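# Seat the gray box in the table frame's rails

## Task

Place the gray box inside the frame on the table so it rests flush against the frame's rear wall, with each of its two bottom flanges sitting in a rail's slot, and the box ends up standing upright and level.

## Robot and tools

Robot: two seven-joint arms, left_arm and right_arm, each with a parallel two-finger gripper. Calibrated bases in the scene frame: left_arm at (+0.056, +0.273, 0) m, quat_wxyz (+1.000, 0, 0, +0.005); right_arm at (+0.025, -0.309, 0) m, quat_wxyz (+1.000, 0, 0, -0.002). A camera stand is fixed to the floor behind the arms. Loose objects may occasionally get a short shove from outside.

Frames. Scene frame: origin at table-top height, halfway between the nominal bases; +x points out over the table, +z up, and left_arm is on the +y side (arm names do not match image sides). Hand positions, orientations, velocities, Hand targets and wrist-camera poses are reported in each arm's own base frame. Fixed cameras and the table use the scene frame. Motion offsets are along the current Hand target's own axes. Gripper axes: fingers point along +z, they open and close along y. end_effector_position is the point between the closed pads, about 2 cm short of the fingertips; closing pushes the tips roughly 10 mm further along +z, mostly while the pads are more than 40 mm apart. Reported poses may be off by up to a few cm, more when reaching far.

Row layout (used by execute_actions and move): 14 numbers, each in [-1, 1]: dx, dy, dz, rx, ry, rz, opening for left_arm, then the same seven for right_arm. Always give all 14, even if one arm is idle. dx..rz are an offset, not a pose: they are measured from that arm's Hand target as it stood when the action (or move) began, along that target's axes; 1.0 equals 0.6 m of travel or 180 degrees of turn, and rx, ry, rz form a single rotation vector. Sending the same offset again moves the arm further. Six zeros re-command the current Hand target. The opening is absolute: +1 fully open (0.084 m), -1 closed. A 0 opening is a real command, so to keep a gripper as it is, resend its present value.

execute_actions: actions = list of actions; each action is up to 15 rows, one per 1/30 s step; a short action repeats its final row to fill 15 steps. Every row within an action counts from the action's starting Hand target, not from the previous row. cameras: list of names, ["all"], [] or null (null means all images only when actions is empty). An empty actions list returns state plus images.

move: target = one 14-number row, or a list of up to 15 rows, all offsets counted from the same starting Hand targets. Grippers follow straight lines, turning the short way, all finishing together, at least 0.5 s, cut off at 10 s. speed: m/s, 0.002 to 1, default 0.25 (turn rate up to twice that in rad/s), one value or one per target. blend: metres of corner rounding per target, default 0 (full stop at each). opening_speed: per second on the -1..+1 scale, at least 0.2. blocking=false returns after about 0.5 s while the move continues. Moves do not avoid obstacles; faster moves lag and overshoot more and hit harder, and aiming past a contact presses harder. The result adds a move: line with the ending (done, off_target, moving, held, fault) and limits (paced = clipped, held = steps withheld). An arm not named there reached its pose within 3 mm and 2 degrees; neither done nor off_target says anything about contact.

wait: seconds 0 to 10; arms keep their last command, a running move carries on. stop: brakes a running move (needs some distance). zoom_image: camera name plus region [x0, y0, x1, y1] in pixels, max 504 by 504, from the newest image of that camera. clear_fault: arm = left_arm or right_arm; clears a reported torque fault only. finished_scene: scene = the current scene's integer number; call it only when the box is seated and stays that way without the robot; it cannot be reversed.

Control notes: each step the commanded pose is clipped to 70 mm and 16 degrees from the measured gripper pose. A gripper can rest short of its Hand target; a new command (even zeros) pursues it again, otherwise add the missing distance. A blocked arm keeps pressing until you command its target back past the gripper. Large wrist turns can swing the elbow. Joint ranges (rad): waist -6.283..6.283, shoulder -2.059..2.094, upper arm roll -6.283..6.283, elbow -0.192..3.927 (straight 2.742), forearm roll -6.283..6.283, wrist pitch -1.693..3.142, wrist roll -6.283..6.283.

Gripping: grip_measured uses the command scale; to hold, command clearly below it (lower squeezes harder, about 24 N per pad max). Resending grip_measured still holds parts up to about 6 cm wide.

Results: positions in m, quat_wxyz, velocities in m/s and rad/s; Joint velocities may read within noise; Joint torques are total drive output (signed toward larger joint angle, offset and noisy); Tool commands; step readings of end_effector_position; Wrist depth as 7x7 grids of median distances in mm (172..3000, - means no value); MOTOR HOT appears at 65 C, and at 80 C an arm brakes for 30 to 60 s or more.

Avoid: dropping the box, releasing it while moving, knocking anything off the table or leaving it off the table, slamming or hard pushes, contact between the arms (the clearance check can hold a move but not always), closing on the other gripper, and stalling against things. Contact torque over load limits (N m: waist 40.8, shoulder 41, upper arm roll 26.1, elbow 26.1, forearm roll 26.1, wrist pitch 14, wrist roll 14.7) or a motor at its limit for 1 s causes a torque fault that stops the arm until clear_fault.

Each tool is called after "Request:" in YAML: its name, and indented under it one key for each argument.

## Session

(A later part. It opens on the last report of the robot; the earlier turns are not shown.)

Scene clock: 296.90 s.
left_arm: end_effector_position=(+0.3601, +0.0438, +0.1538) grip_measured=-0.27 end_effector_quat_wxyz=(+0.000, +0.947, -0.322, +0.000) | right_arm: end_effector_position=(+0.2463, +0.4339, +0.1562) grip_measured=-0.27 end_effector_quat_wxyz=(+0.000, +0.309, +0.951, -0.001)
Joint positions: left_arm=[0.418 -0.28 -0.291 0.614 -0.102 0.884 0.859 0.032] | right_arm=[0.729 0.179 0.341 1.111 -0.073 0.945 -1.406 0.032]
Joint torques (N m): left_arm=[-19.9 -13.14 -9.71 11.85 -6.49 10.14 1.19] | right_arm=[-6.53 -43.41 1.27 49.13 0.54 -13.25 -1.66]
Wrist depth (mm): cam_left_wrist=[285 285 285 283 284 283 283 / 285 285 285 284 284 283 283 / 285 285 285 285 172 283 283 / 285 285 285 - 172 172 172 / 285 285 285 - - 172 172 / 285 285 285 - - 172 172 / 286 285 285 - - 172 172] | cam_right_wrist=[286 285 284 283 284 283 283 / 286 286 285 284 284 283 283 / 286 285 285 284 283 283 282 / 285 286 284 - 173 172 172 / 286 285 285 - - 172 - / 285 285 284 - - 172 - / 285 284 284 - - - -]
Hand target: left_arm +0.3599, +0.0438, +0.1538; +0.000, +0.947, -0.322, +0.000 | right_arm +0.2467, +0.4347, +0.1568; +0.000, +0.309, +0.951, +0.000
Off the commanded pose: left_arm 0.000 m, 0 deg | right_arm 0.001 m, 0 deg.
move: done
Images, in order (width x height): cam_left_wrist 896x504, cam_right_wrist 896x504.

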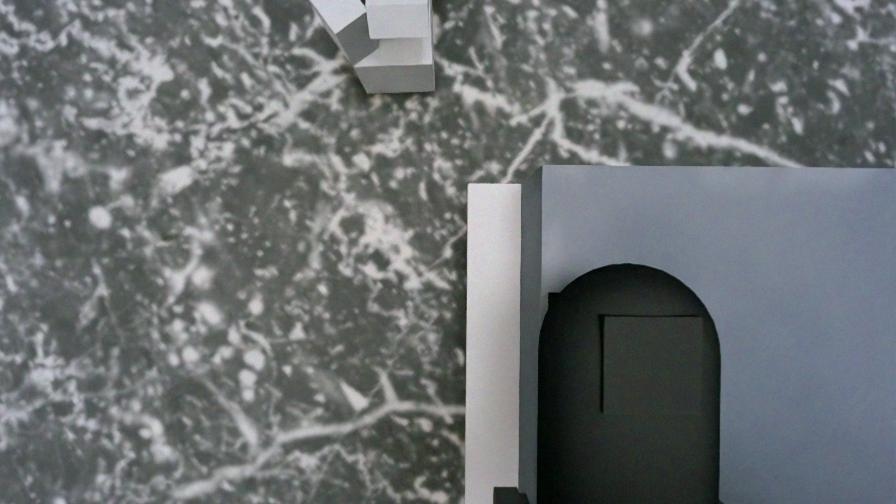

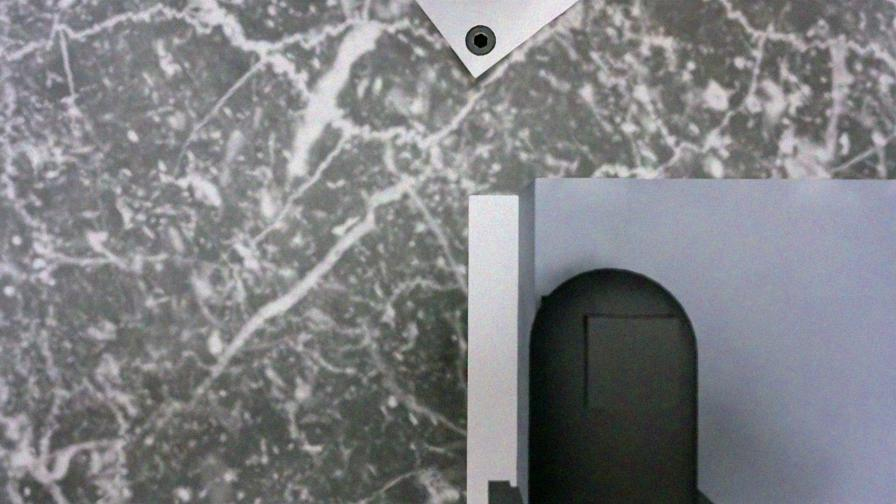

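Request:
move:
  target: [0.0432,-0.0355,0,0,0,-0.0111,-1,-0.0568,0.0355,-0.001,0,0,-0.0111,-1]
  speed: 0.06
  cameras: ["cam_left_wrist","cam_right_wrist","cam_high","cam_head_left","cam_head_right"]

Request:
zoom_image:
  camera: "cam_high"
  region: [390, 150, 640, 360]

Scene clock: 306.80 s.
left_arm: end_effector_position=(+0.3935, +0.0448, +0.1538) grip_measured=-0.27 end_effector_quat_wxyz=(+0.000, +0.952, -0.306, +0.000) | right_arm: end_effector_position=(+0.2862, +0.4310, +0.1567) grip_measured=-0.27 end_effector_quat_wxyz=(+0.000, +0.292, +0.956, -0.002)
Joint positions: left_arm=[0.431 -0.161 -0.312 0.724 -0.064 0.879 0.785 0.032] | right_arm=[0.692 0.237 0.314 1.189 -0.088 0.968 -1.502 0.032]
Joint torques (N m): left_arm=[-8.58 -5.92 -21.24 11.15 -3.26 9.13 -1.07] | right_arm=[-4.21 -34.86 0.58 50.1 -1.98 -14.39 -1.85]
Motor temperatures (°C): left_arm=[36 41 38 50 37 40 40] | right_arm=[33 43 38 65 39 43 41]
Wrist depth (mm): cam_left_wrist=[285 285 284 214 283 283 283 / 285 284 284 213 284 283 283 / 285 285 285 284 172 283 283 / 285 285 284 - 172 172 172 / 285 285 285 - - 172 172 / 286 285 284 - - 172 172 / 285 285 285 - - 172 172] | cam_right_wrist=[287 287 285 285 284 284 283 / 287 286 286 285 284 284 282 / 287 286 286 284 284 283 282 / 287 286 285 - 173 172 172 / 286 285 285 - - 172 - / 286 285 284 - - 172 - / 285 286 284 - - - -]
Hand target: left_arm +0.3934, +0.0448, +0.1538; +0.000, +0.952, -0.306, +0.000 | right_arm +0.2868, +0.4320, +0.1574; +0.000, +0.292, +0.956, +0.000
Off the commanded pose: left_arm 0.000 m, 0 deg | right_arm 0.001 m, 0 deg.
MOTOR HOT: joint 4 (elbow) of the right arm reports 65 °C; the controller stops that arm at 80 °C. To cool a motor, set the load down, stop pushing, or move to a pose that needs little force. At that limit the right arm can sag while its brakes close.
move: done
Images, in order (width x height): cam_head_left 896x504, cam_head_right 896x504, cam_high 896x504, cam_left_wrist 896x504, cam_right_wrist 896x504.

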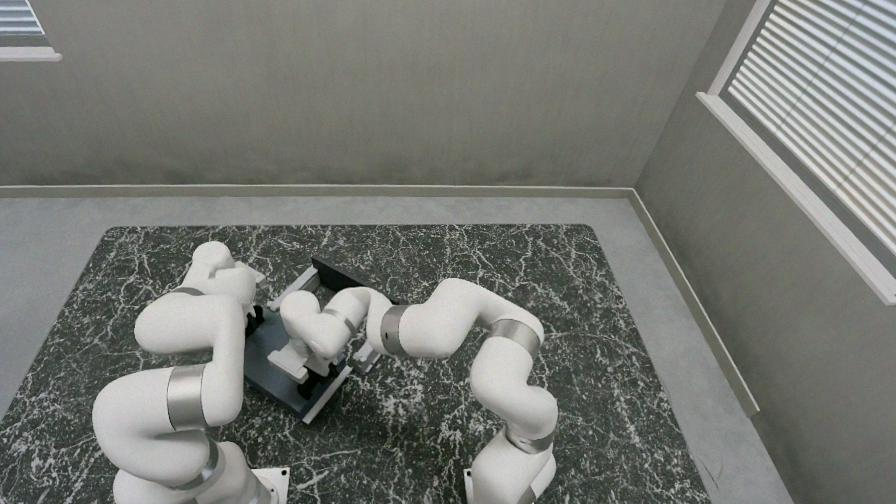

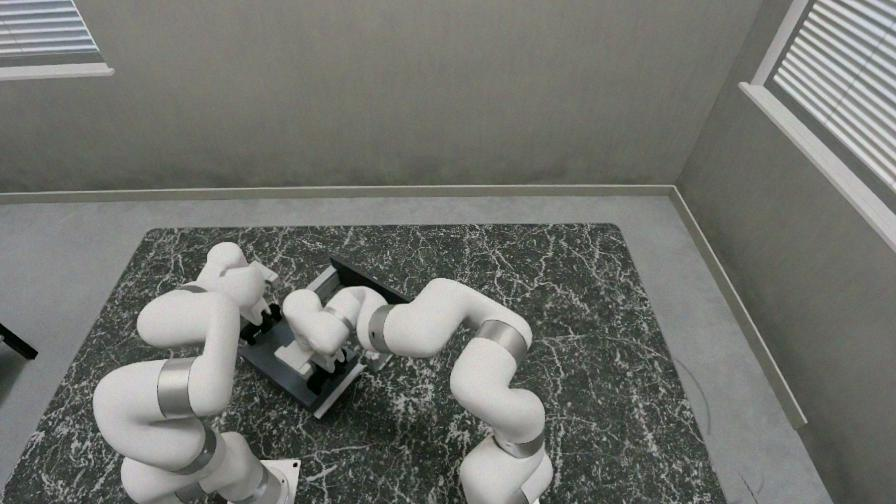

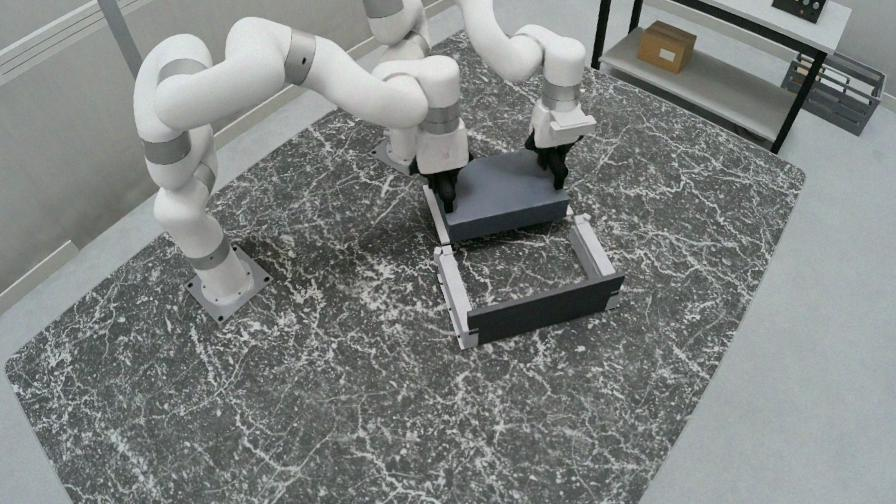

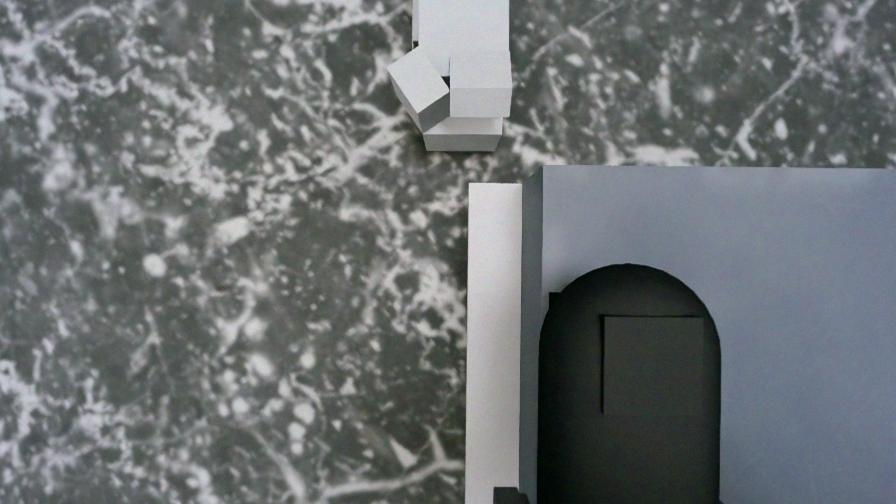

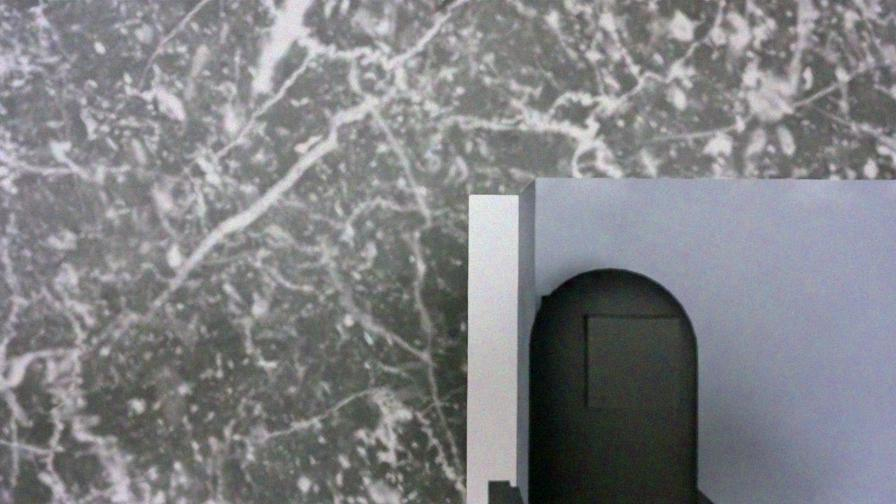

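Scaled by 2.016 from the camera's 896x504 image, which has a finer 1280x720 frame.

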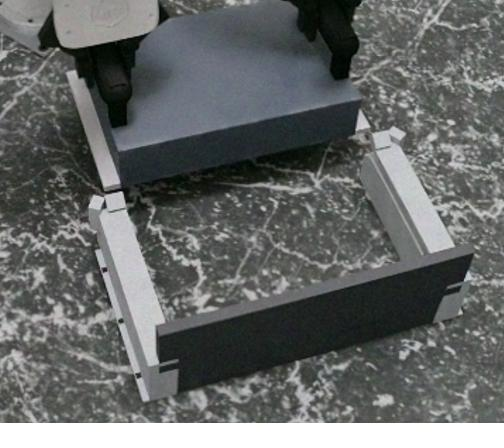

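Request:
zoom_image:
  camera: "cam_left_wrist"
  region: [370, 0, 570, 200]

Scaled by 2.520 from the camera's 896x504 image, which has a finer 1280x720 frame.

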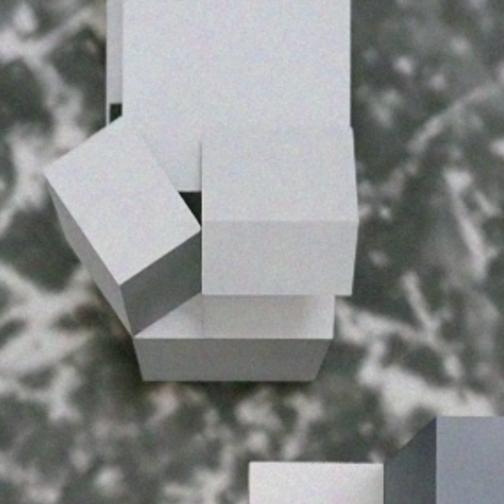

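Request:
move:
  target:
    - [0.0167,0.005,0,0,0,0,-1,-0.0167,-0.005,0,0,0,0,-1]
    - [0.1167,0.005,0,0,0,0,-1,-0.1167,-0.005,0,0,0,0,-1]
  speed: 0.05
  blend: [0.004,0]
  cameras: ["cam_left_wrist","cam_high"]

Request:
zoom_image:
  camera: "cam_high"
  region: [390, 150, 640, 360]

Scene clock: 388.00 s.
left_arm: end_effector_position=(+0.3887, +0.0423, +0.1498) grip_measured=-0.27 end_effector_quat_wxyz=(+0.004, +0.952, -0.307, -0.007) | right_arm: end_effector_position=(+0.2814, +0.4250, +0.1452) grip_measured=-0.27 end_effector_quat_wxyz=(-0.006, +0.291, +0.956, -0.014)
Joint positions: left_arm=[0.43 -0.16 -0.316 0.717 -0.065 0.886 0.785 0.032] | right_arm=[0.692 0.248 0.314 1.173 -0.088 0.97 -1.502 0.032]
Joint torques (N m): left_arm=[0.22 -12.31 1.5 21.35 -0.22 -1.97 0.06] | right_arm=[-0.02 -29.18 1.41 19.46 0.22 -2.41 -0.11]
Motor temperatures (°C): left_arm=[35 41 37 46 37 41 40] | right_arm=[33 41 37 44 39 37 40]
Wrist depth (mm): cam_left_wrist=[276 276 276 208 277 277 278 / 276 276 277 240 278 278 278 / 277 277 277 277 172 173 174 / 277 277 278 278 172 173 174 / 277 278 278 - - 173 174 / 278 278 279 - - 174 175 / 278 278 280 - - 174 175] | cam_right_wrist=[282 279 277 276 274 272 270 / 282 280 277 275 273 271 270 / 280 279 277 275 272 271 269 / 281 279 277 275 173 172 - / 280 278 277 - - - - / 280 278 276 - - - - / 280 277 276 - - - -]
Hand target: left_arm +0.3887, +0.0423, +0.1498; +0.004, +0.952, -0.307, -0.007 | right_arm +0.2814, +0.4250, +0.1452; -0.006, +0.291, +0.956, -0.014
Tool commands: left_gripper/opening=-1.0 right_gripper/opening=-1.0
OVER-TEMPERATURE FAULT: BRAKES ON. Before this call, joint 4 (elbow) of the left arm reached 80 °C; the stop lasted 46 seconds. The left arm may have sagged or run on as its brakes closed, and pressed harder on what it touched. The left arm ran none of this call's commands: an arm, its gripper or tool too, takes no command until a result says that it accepts commands again. OVER-TEMPERATURE FAULT: BRAKES ON. Before this call, joint 4 (elbow) of the right arm reached 80 °C; the stop lasted 46 seconds. The right arm may have sagged or run on as its brakes closed, and pressed harder on what it touched. The right arm ran none of this call's commands. In this call the stops together used 22 of the actions that the scene allows. The left arm's brakes are open: its gripper holds where the fault left it, with its grip as last carried out. The right arm's brakes are open: its gripper holds where the fault left it, with its grip as last carried out. Those arms accept commands again.
move: fault; path passed 0 of 2 targets
Images, in order (width x height): cam_high 896x504, cam_left_wrist 896x504.

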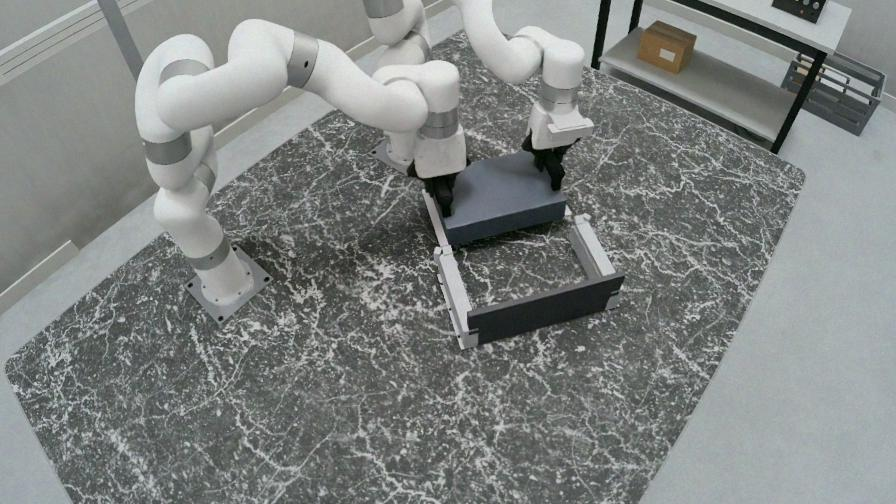

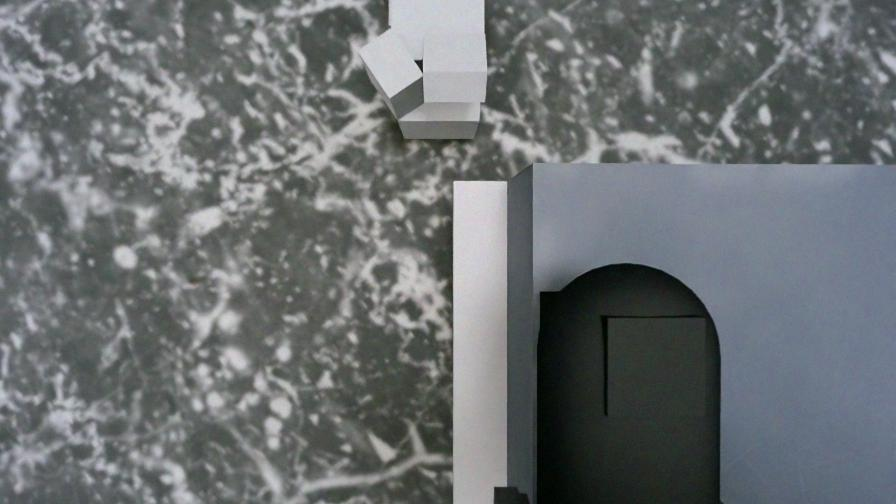

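Scaled by 2.016 from the camera's 896x504 image, which has a finer 1280x720 frame.

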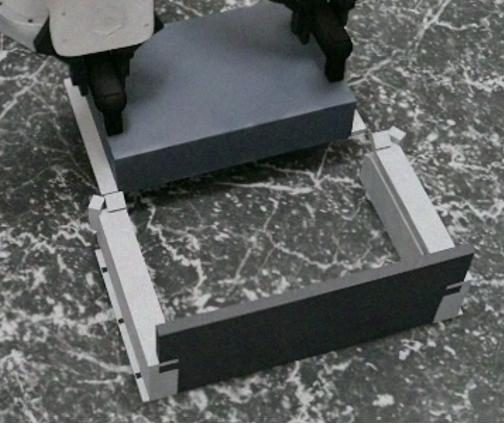

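Request:
move:
  target:
    - [0,-0.0025,-0.0067,0.0038,0.0035,0,-1,0,0.0025,-0.0195,-0.0096,-0.001,0,-1]
    - [0.1167,-0.0025,-0.0067,0.0038,0.0035,0,-1,-0.1167,0.0025,-0.0195,-0.0096,-0.001,0,-1]
  speed: 0.05
  cameras: ["cam_left_wrist","cam_high"]

Request:
zoom_image:
  camera: "cam_high"
  region: [390, 150, 640, 360]

Scene clock: 411.87 s.
left_arm: end_effector_position=(+0.4464, +0.0026, +0.1530) grip_measured=-0.27 end_effector_quat_wxyz=(+0.000, +0.952, -0.307, +0.000) | right_arm: end_effector_position=(+0.3405, +0.3875, +0.1567) grip_measured=-0.27 end_effector_quat_wxyz=(+0.000, +0.291, +0.957, +0.000)
Joint positions: left_arm=[0.388 0.01 -0.383 0.901 0.006 0.891 0.626 0.032] | right_arm=[0.602 0.227 0.264 1.179 -0.073 0.961 -1.648 0.032]
Joint torques (N m): left_arm=[-18.02 -9.8 -18.31 18.74 -1.27 3.94 -0.85] | right_arm=[-2.94 -31.96 1.13 40.83 2.17 -9.25 -1.74]
Motor temperatures (°C): left_arm=[35 41 37 50 37 39 40] | right_arm=[33 42 37 52 39 37 40]
Wrist depth (mm): cam_left_wrist=[284 283 283 213 282 282 282 / 283 283 283 213 282 282 281 / 284 283 283 213 - 282 282 / 284 283 283 213 - - - / 284 284 283 - - - - / 284 284 283 - - - - / 284 284 283 - - - -] | cam_right_wrist=[286 286 285 285 285 284 284 / 286 285 286 285 284 284 284 / 286 285 285 285 285 284 283 / 285 286 284 - 175 174 174 / 285 285 285 - - 174 174 / 285 284 284 - - 174 173 / 285 285 284 - - 174 173]
Hand target: left_arm +0.4464, +0.0025, +0.1530; +0.000, +0.952, -0.307, +0.000 | right_arm +0.3406, +0.3874, +0.1567; +0.000, +0.291, +0.957, +0.000
Off the commanded pose: left_arm 0.000 m, 0 deg | right_arm 0.000 m, 0 deg.
move: done
Images, in order (width x height): cam_high 896x504, cam_left_wrist 896x504.

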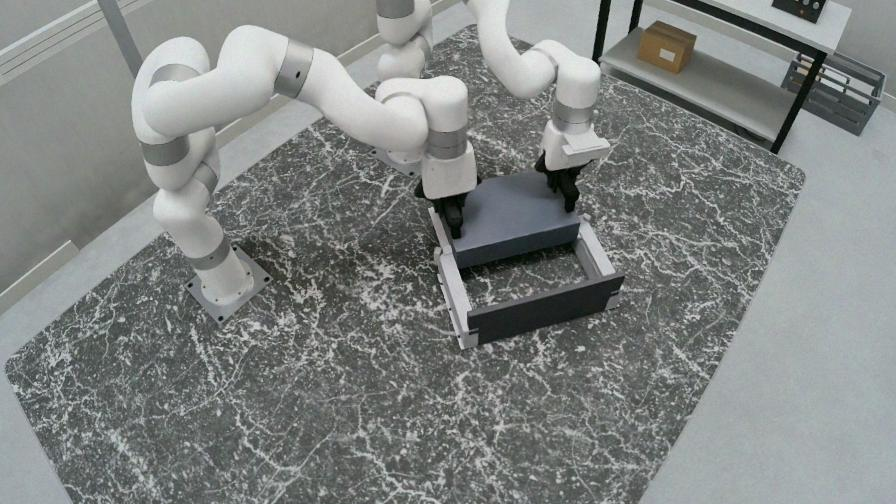

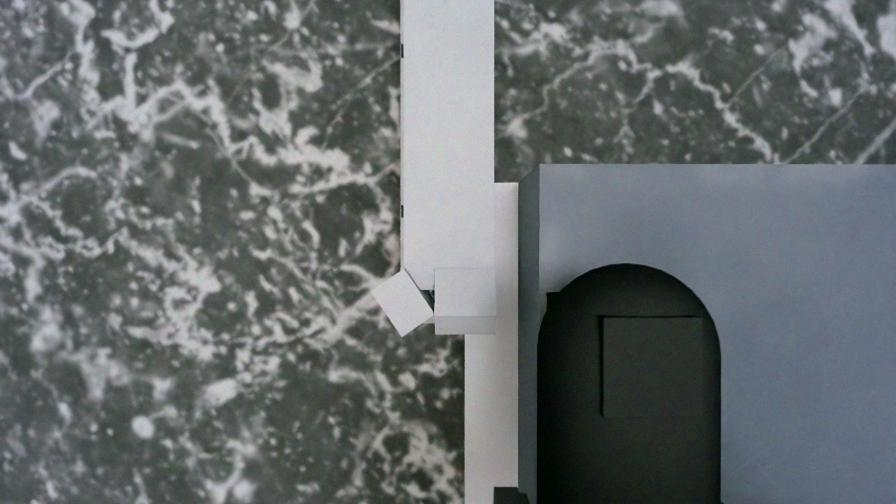

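Scaled by 2.016 from the camera's 896x504 image, which has a finer 1280x720 frame.

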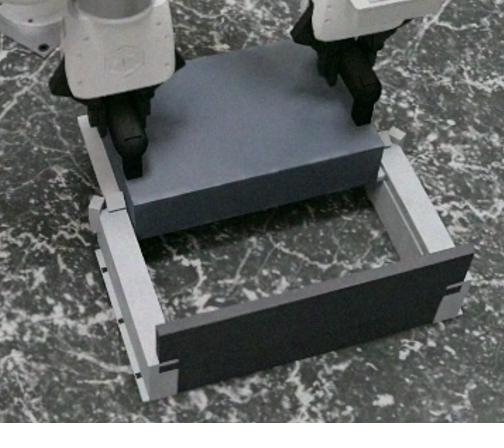

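Request:
move:
  target: [0.2667,0,0,0,0,0,-1,-0.2667,0,0,0,0,0,-1]
  speed: 0.06
  cameras: ["cam_left_wrist","cam_high"]

Scene clock: 425.53 s.
left_arm: end_effector_position=(+0.5637, -0.0727, +0.1517) grip_measured=-0.27 end_effector_quat_wxyz=(-0.003, +0.954, -0.300, -0.003) | right_arm: end_effector_position=(+0.4588, +0.3087, +0.1576) grip_measured=-0.27 end_effector_quat_wxyz=(-0.003, +0.288, +0.958, -0.002)
Joint positions: left_arm=[0.208 0.423 -0.396 1.418 0.194 1.037 0.351 0.032] | right_arm=[0.441 0.344 0.171 1.351 -0.066 1.019 -1.921 0.032]
Joint torques (N m): left_arm=[20.39 -17.72 10.47 22.85 6.02 -5.22 0.07] | right_arm=[-4.02 -33.11 -3.65 10.66 -1.34 2.96 -0.18]
Motor temperatures (°C): left_arm=[36 41 43 50 37 39 40] | right_arm=[33 42 37 64 39 42 40]
Wrist depth (mm): cam_left_wrist=[280 280 279 279 279 278 278 / 280 280 280 280 279 279 278 / 281 281 280 210 - - - / 281 281 281 211 - - - / 283 281 281 - - - - / 283 282 282 - - - - / 283 282 282 - - - -] | cam_right_wrist=[288 288 288 287 287 287 286 / 289 288 287 287 287 287 286 / 288 288 287 208 286 286 285 / 288 287 287 217 174 174 174 / 287 287 286 - - 174 174 / 287 287 286 - - 174 174 / 287 286 286 - - 174 174]
Hand target: left_arm +0.5637, -0.0727, +0.1517; -0.003, +0.954, -0.300, -0.003 (not the last commanded pose) | right_arm +0.4588, +0.3087, +0.1576; -0.003, +0.288, +0.958, -0.002 (not the last commanded pose)
Tool commands: left_gripper/opening=-1.0 right_gripper/opening=-1.0
Off the commanded pose: left_arm 0.022 m, 1 deg | right_arm 0.018 m, 1 deg.
TORQUE FAULT: the external load on joint 3 (upper arm roll) of the left arm reached its load limit, and that arm stopped. TORQUE FAULT: the external load on joint 6 (wrist pitch) of the right arm reached its load limit, and that arm stopped. On each arm, the contact can be on any part of the arm beyond the joint that stopped it, not only on its tool. The stops overlap, and so far they count together as 1 of the actions that you can send in this scene. A torque fault puts only its own arm into a fault stop. Those arms' remaining commands of this call were not run. The hold on each of those joints was moved back by the arms themselves, up to 3 degrees, as the stops began, but on each arm a joint was then at its load limit, so every hold on each arm was set where that arm was. Those arms may still press on what stopped them. Those arms are still stopped at the end of this call. While their stops run, those arms, their grippers or tools too, take no new command.
End effector pose when the fault began: left_arm: position (+0.5634, -0.0805, +0.1529), quat_wxyz (+0.000, +0.952, -0.306, +0.000) | right_arm: position (+0.4609, +0.3064, +0.1567), quat_wxyz (-0.001, +0.291, +0.957, -0.001)
Joint positions when the fault began: left_arm=[0.214 0.424 -0.416 1.417 0.196 1.034 0.352 0.032] | right_arm=[0.438 0.344 0.168 1.348 -0.067 1.012 -1.92 0.032]
MOTOR HOT: joint 4 (elbow) of the right arm reports 64 °C; the controller stops that arm at 80 °C. To cool a motor, set the load down, stop pushing, or move to a pose that needs little force. At that limit the right arm can sag while its brakes close.
CLEAR FAULT: each arm stays stopped (state 4) until you call clear_fault with its name: clear_fault(arm="left_arm"), clear_fault(arm="right_arm").
move: fault (left_arm, right_arm)
Images, in order (width x height): cam_high 896x504, cam_left_wrist 896x504.

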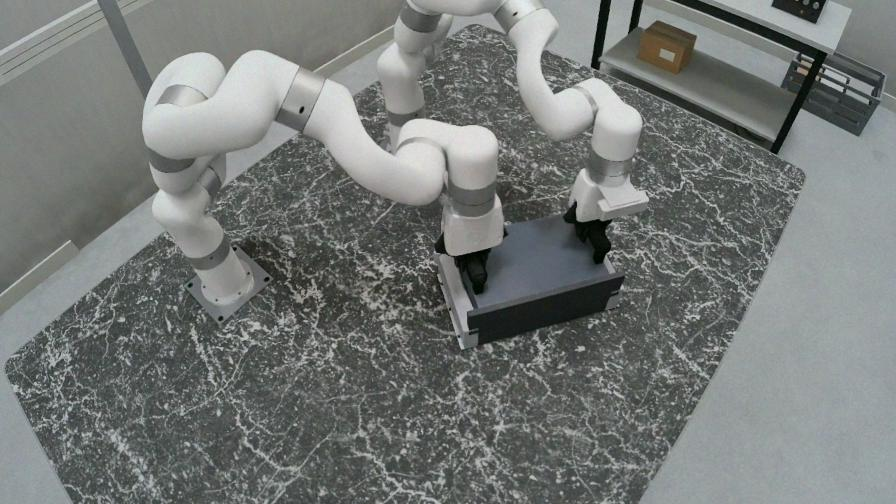

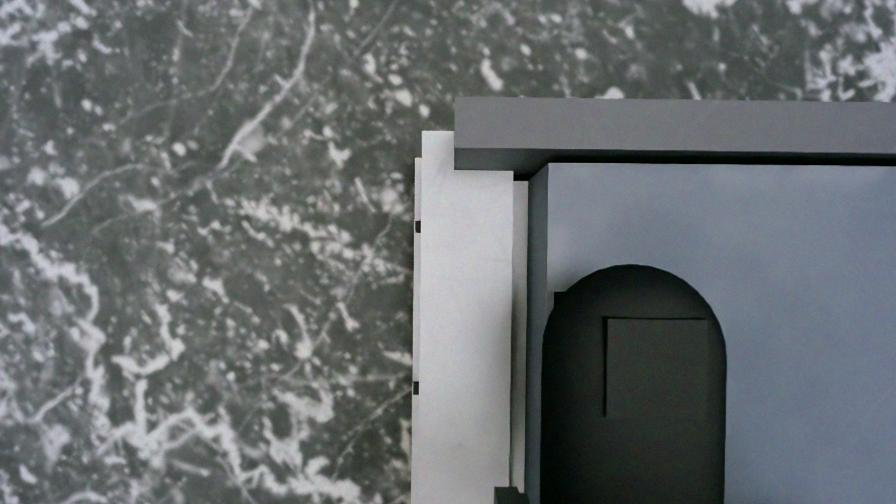

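Request:
clear_fault:
  arm: "left_arm"

Request:
clear_fault:
  arm: "right_arm"

Request:
move:
  target: [0,0,0.005,0,0,0,-1,0,0,0.0095,0,0,0,-1]
  speed: 0.02
  cameras: ["cam_left_wrist","cam_high"]

Scene clock: 441.77 s.
left_arm: end_effector_position=(+0.5637, -0.0727, +0.1517) grip_measured=-0.27 end_effector_quat_wxyz=(-0.003, +0.954, -0.300, -0.003) | right_arm: end_effector_position=(+0.4588, +0.3087, +0.1576) grip_measured=-0.27 end_effector_quat_wxyz=(-0.003, +0.288, +0.958, -0.002)
Joint positions: left_arm=[0.208 0.423 -0.396 1.418 0.194 1.037 0.351 0.032] | right_arm=[0.441 0.344 0.171 1.351 -0.066 1.019 -1.921 0.032]
Joint torques (N m): left_arm=[20.63 -17.85 11.23 22.88 5.98 -5.2 0.08] | right_arm=[-3.92 -33.14 -3.55 10.57 -1.19 3.32 -0.09]
Motor temperatures (°C): left_arm=[36 42 40 52 37 39 40] | right_arm=[33 43 38 49 39 40 40]
Wrist depth (mm): cam_left_wrist=[280 280 279 279 279 279 278 / 281 280 280 279 279 278 278 / 281 281 281 210 - - - / 282 281 280 211 - - - / 282 281 281 - - - - / 282 282 281 - - - - / 283 282 282 - - - -] | cam_right_wrist=[289 288 288 287 287 287 286 / 288 289 288 287 287 287 286 / 288 288 288 208 286 286 285 / 288 288 287 217 174 174 175 / 287 287 287 - - 174 174 / 287 286 286 - - 174 174 / 286 286 285 - - 174 174]
Hand target: left_arm +0.5637, -0.0727, +0.1517; -0.003, +0.954, -0.300, -0.003 (not the last commanded pose) | right_arm +0.4588, +0.3087, +0.1576; -0.003, +0.288, +0.958, -0.002 (not the last commanded pose)
Tool commands: left_gripper/opening=-1.0 right_gripper/opening=-1.0
Off the commanded pose: left_arm 0.022 m, 1 deg | right_arm 0.018 m, 1 deg.
TORQUE FAULT, CONTINUED: the right arm was still stopped when this call began, by the torque fault of joint 6 (wrist pitch) that an earlier result reported. The call counts as one of the actions that you can send in this scene. That arm is still stopped at the end of this call. While its stop runs, that arm, its gripper or tool too, takes no new command.
TORQUE FAULT, CONTINUED: the left arm's stop, for the torque fault of joint 3 (upper arm roll) that an earlier result reported, is over. The hold on joint 3 (upper arm roll) of that arm was moved back by the arm itself, up to 3 degrees, as the stop began, but a joint of that arm was then at its load limit, so every hold on that arm was set where that arm was. That arm's target is now where it stood when the stop ended, not its last command. That arm's gripper keeps its grip as last carried out, and that arm accepts commands again: back off and push less far.
MOTOR HOT: cleared for the motors of the right arm.
CLEAR FAULT: your call cleared the left arm's torque fault. If a joint's load stays at its limit, that arm stops again at once.
CLEAR FAULT: the right arm stays stopped (state 4) until you call clear_fault(arm="right_arm").

Scene clock: 441.80 s.
left_arm: end_effector_position=(+0.5636, -0.0731, +0.1518) grip_measured=-0.27 end_effector_quat_wxyz=(-0.003, +0.954, -0.300, -0.003) | right_arm: end_effector_position=(+0.4588, +0.3088, +0.1577) grip_measured=-0.27 end_effector_quat_wxyz=(-0.002, +0.288, +0.958, -0.002) end_effector_velocity=(+0.001, +0.002, +0.001) end_effector_angular_velocity=(+0.006, -0.008, +0.002)
Joint positions: left_arm=[0.207 0.423 -0.397 1.418 0.194 1.037 0.351 0.032] | right_arm=[0.441 0.344 0.171 1.351 -0.066 1.019 -1.921 0.032]
Joint velocities: left_arm=[within noise] | right_arm=[0.001 0 0.001 -0.001 0 -0.01 0 0]
Joint torques (N m): left_arm=[4.28 -22.84 6.17 22.28 1.63 -3.23 0.02] | right_arm=[0.15 -33.21 -0.34 18.92 -0.02 0.64 -0.06]
Wrist depth (mm): cam_left_wrist=[280 280 280 279 279 278 278 / 281 280 280 280 279 278 278 / 281 281 280 211 - - - / 282 281 281 211 - - - / 282 282 281 - - - - / 282 282 281 - - - - / 283 282 282 - - - -] | cam_right_wrist=[289 289 288 287 287 287 286 / 288 288 287 287 287 286 286 / 288 287 287 209 286 285 286 / 288 286 286 216 174 174 174 / 287 287 287 - - 174 174 / 286 287 286 - - 174 174 / 287 287 286 - - 174 174]
Hand target: left_arm +0.5637, -0.0727, +0.1517; -0.003, +0.954, -0.300, -0.003 (not the last commanded pose) | right_arm +0.4588, +0.3087, +0.1576; -0.003, +0.288, +0.958, -0.002 (not the last commanded pose)
Tool commands: left_gripper/opening=-1.0 right_gripper/opening=-1.0
Off the commanded pose: left_arm 0.022 m, 1 deg | right_arm 0.018 m, 1 deg.
TORQUE FAULT, CONTINUED: the right arm's stop, for the torque fault of joint 6 (wrist pitch) that an earlier result reported, is over. The call counts as one of the actions that you can send in this scene. The hold on joint 6 (wrist pitch) of that arm was moved back by the arm itself, up to 3 degrees, as the stop began, but a joint of that arm was then at its load limit, so every hold on that arm was set where that arm was. That arm's target is now where it stood when the stop ended, not its last command. That arm's gripper keeps its grip as last carried out, and that arm accepts commands again: back off and push less far.
CLEAR FAULT: your call cleared the right arm's torque fault. If a joint's load stays at its limit, that arm stops again at once.

Scene clock: 442.57 s.
left_arm: end_effector_position=(+0.5638, -0.0727, +0.1492) grip_measured=-0.27 end_effector_quat_wxyz=(-0.003, +0.954, -0.300, -0.003) | right_arm: end_effector_position=(+0.4589, +0.3087, +0.1522) grip_measured=-0.27 end_effector_quat_wxyz=(-0.002, +0.288, +0.958, -0.002)
Joint positions: left_arm=[0.207 0.426 -0.395 1.414 0.196 1.03 0.35 0.032] | right_arm=[0.441 0.35 0.17 1.344 -0.067 1.005 -1.92 0.032]
Joint torques (N m): left_arm=[7.31 0.41 21.66 3.31 6.23 -3.93 -1.19] | right_arm=[3.81 0.91 -1.71 -5.25 -2.08 -0.25 0.81]
Wrist depth (mm): cam_left_wrist=[279 279 279 278 278 277 277 / 280 280 279 279 278 278 277 / 281 280 279 210 - - - / 281 281 280 210 - - - / 281 280 280 - - - - / 282 281 280 - - - - / 282 281 281 - - - -] | cam_right_wrist=[284 283 283 283 283 283 283 / 284 283 283 282 283 282 282 / 283 283 283 205 172 172 172 / 283 282 282 212 172 172 172 / 282 282 282 - - 172 172 / 282 282 282 - - - - / 282 281 281 - - - -]
Hand target: left_arm +0.5637, -0.0727, +0.1487; -0.003, +0.954, -0.300, -0.003 | right_arm +0.4587, +0.3087, +0.1519; -0.003, +0.288, +0.958, -0.002
Off the commanded pose: left_arm 0.000 m, 0 deg | right_arm 0.000 m, 0 deg.
move: done
Images, in order (width x height): cam_high 896x504, cam_left_wrist 896x504.

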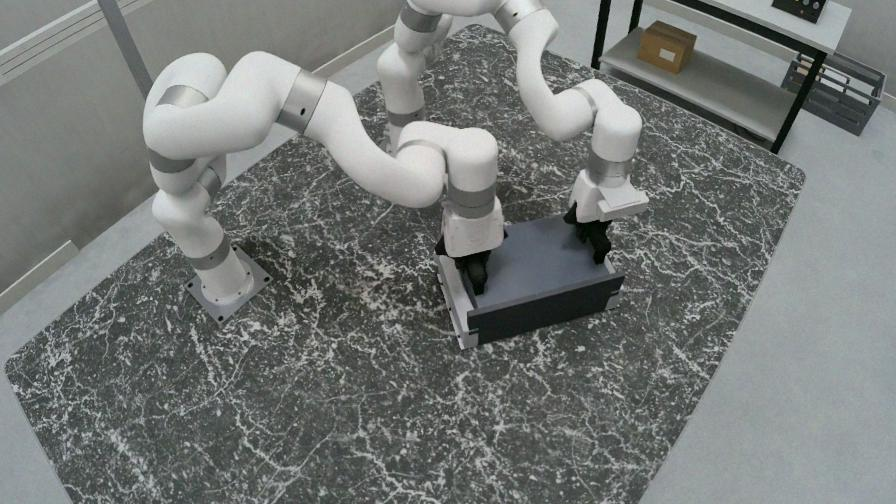

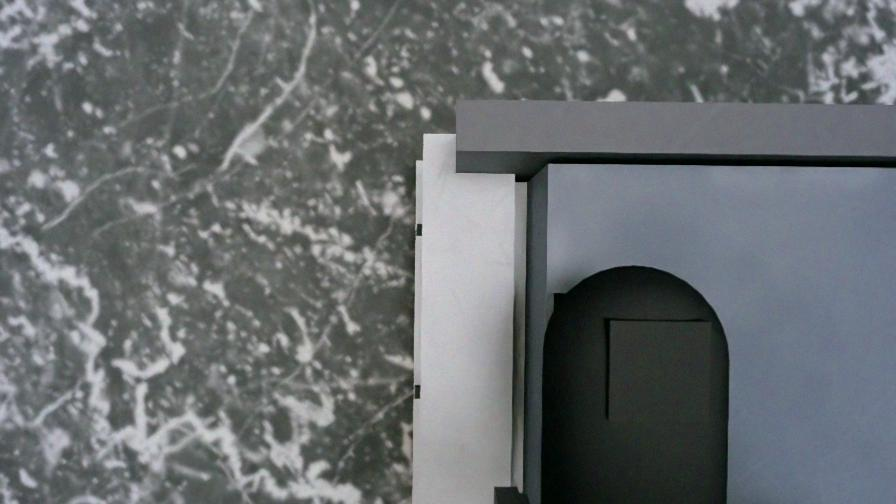

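Request:
move:
  target: [0.009,0,0,0,0,0,-1,-0.009,0,0,0,0,0,-1]
  speed: 0.012
  cameras: ["cam_left_wrist","cam_right_wrist","cam_high"]

Request:
zoom_image:
  camera: "cam_left_wrist"
  region: [400, 80, 896, 280]

Scene clock: 453.60 s.
left_arm: end_effector_position=(+0.5679, -0.0755, +0.1485) grip_measured=-0.27 end_effector_quat_wxyz=(-0.003, +0.954, -0.300, -0.004) | right_arm: end_effector_position=(+0.4626, +0.3064, +0.1518) grip_measured=-0.27 end_effector_quat_wxyz=(-0.003, +0.287, +0.958, -0.002)
Joint positions: left_arm=[0.199 0.443 -0.394 1.437 0.201 1.039 0.344 0.032] | right_arm=[0.436 0.358 0.168 1.353 -0.067 1.008 -1.929 0.032]
Joint torques (N m): left_arm=[-7.39 -10.45 -3.67 34.63 2.59 -14.12 -1.4] | right_arm=[-21.12 -10.35 -16.34 12.32 -7.79 1.14 -1.73]
Motor temperatures (°C): left_arm=[35 41 42 49 38 39 40] | right_arm=[33 41 38 44 39 39 40]
Wrist depth (mm): cam_left_wrist=[276 276 275 275 275 274 274 / 277 276 276 275 275 275 274 / 278 277 277 207 - - - / 278 277 277 207 - - - / 279 278 278 - - - - / 279 279 278 - - - - / 279 279 279 - - - -] | cam_right_wrist=[283 283 283 283 282 282 281 / 283 283 282 282 282 281 281 / 282 282 282 203 281 - 281 / 282 282 282 211 - - - / 282 282 281 - - - - / 282 281 281 - - - - / 281 281 280 - - - -]
Hand target: left_arm +0.5681, -0.0758, +0.1487; -0.003, +0.954, -0.300, -0.003 | right_arm +0.4632, +0.3057, +0.1519; -0.003, +0.288, +0.958, -0.002
Off the commanded pose: left_arm 0.000 m, 0 deg | right_arm 0.001 m, 0 deg.
move: done
Images, in order (width x height): cam_high 896x504, cam_left_wrist 896x504, cam_right_wrist 896x504.

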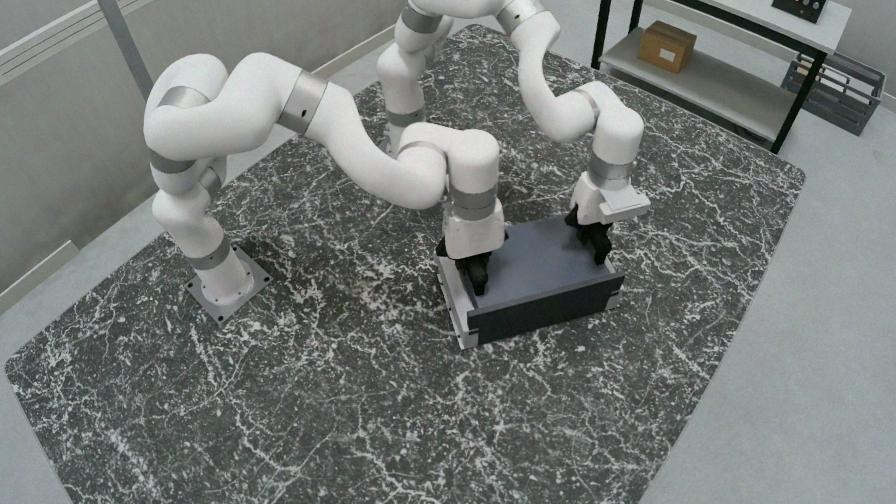

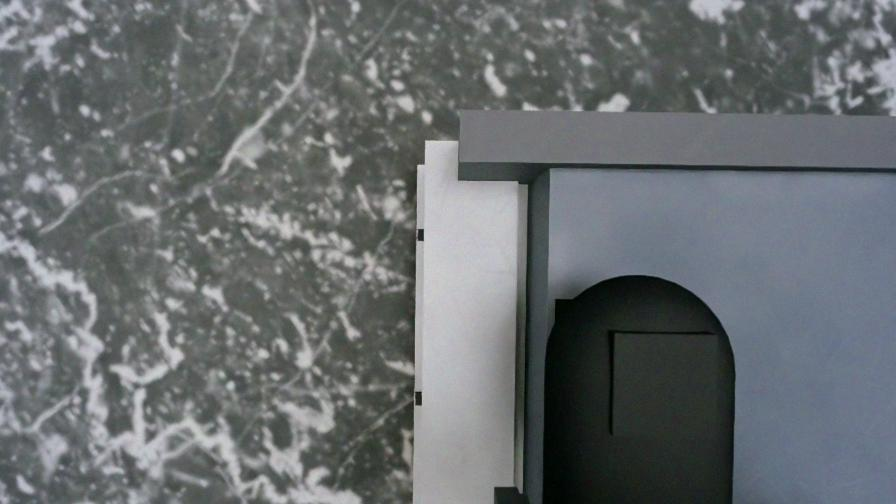

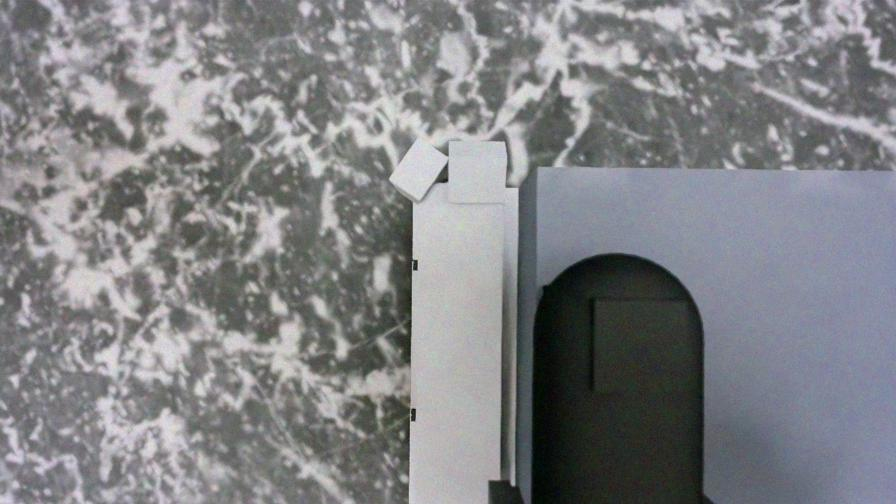

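Scaled by 1.016 from the camera's 896x504 image, which has a finer 1280x720 frame.

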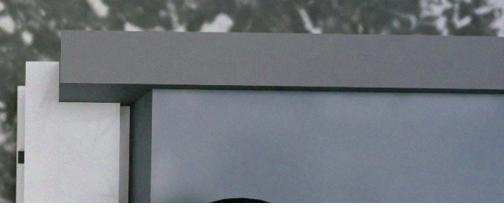

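Request:
move:
  target:
    - [-0.002,0,0,0,0,0,1,0.002,0,0,0,0,0,1]
    - [0,0,-0.2,0,0,0,1,0,0,-0.2,0,0,0,1]
  speed: [0.02,0.15]
  opening_speed: 0.8
  cameras: ["cam_left_wrist","cam_right_wrist","cam_high"]

Request:
zoom_image:
  camera: "cam_left_wrist"
  region: [392, 60, 896, 344]

Scene clock: 470.63 s.
left_arm: end_effector_position=(+0.5685, -0.0768, +0.2687) grip_measured=+1.00 end_effector_quat_wxyz=(-0.003, +0.954, -0.300, -0.003) | right_arm: end_effector_position=(+0.4640, +0.3060, +0.2719) grip_measured=+1.00 end_effector_quat_wxyz=(-0.003, +0.288, +0.958, -0.002)
Joint positions: left_arm=[0.194 0.367 -0.416 1.679 0.157 1.349 0.376 0.084] | right_arm=[0.434 0.28 0.176 1.594 -0.048 1.325 -1.942 0.084]
Joint torques (N m): left_arm=[-6.72 -17.71 -4.09 26.84 1.78 -0.81 1.01] | right_arm=[4.34 -26.36 2.33 24.62 -1.35 -0.61 -1.14]
Motor temperatures (°C): left_arm=[35 43 40 59 37 45 40] | right_arm=[34 42 45 44 40 37 40]
Wrist depth (mm): cam_left_wrist=[397 397 396 395 394 393 393 / 398 397 396 395 395 394 393 / 398 398 397 396 394 394 393 / 399 398 397 328 287 286 286 / 400 399 398 397 231 287 286 / 400 399 398 398 231 288 286 / 400 400 399 - 231 288 287] | cam_right_wrist=[405 404 402 403 402 400 400 / 403 403 402 401 401 400 400 / 403 401 401 402 400 399 400 / 401 402 401 331 291 290 290 / 402 403 400 - 289 290 289 / 402 402 400 - 289 289 289 / 401 400 400 - 289 289 288]
Hand target: left_arm +0.5686, -0.0768, +0.2687; -0.003, +0.954, -0.300, -0.003 | right_arm +0.4640, +0.3060, +0.2719; -0.003, +0.288, +0.958, -0.002
Off the commanded pose: left_arm 0.000 m, 0 deg | right_arm 0.000 m, 0 deg.
move: done
Images, in order (width x height): cam_high 896x504, cam_left_wrist 896x504, cam_right_wrist 896x504.

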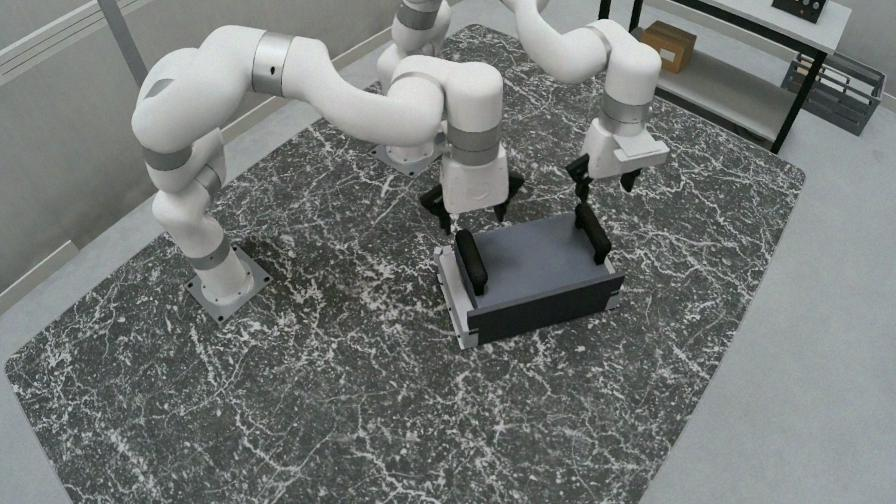

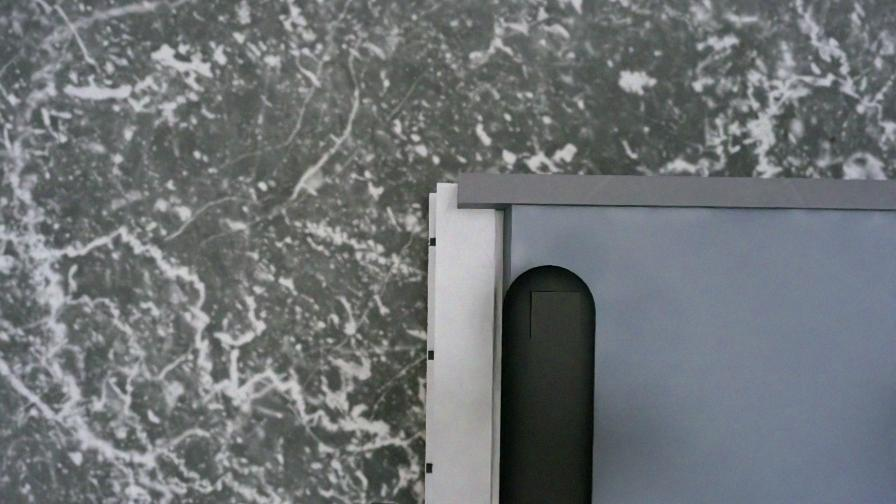

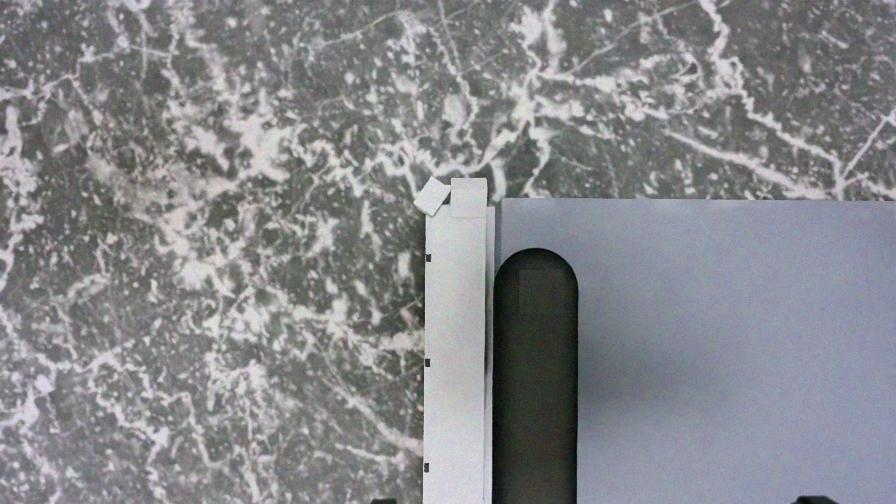

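Scaled by 1.000.

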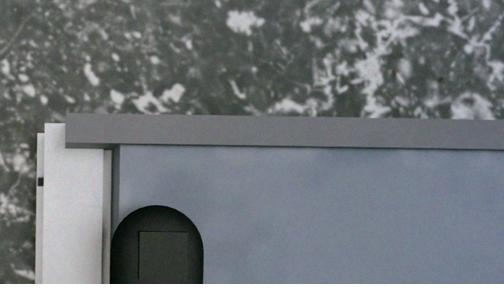

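Request:
finished_scene:
  scene: 1

The scene is finished: the task was done.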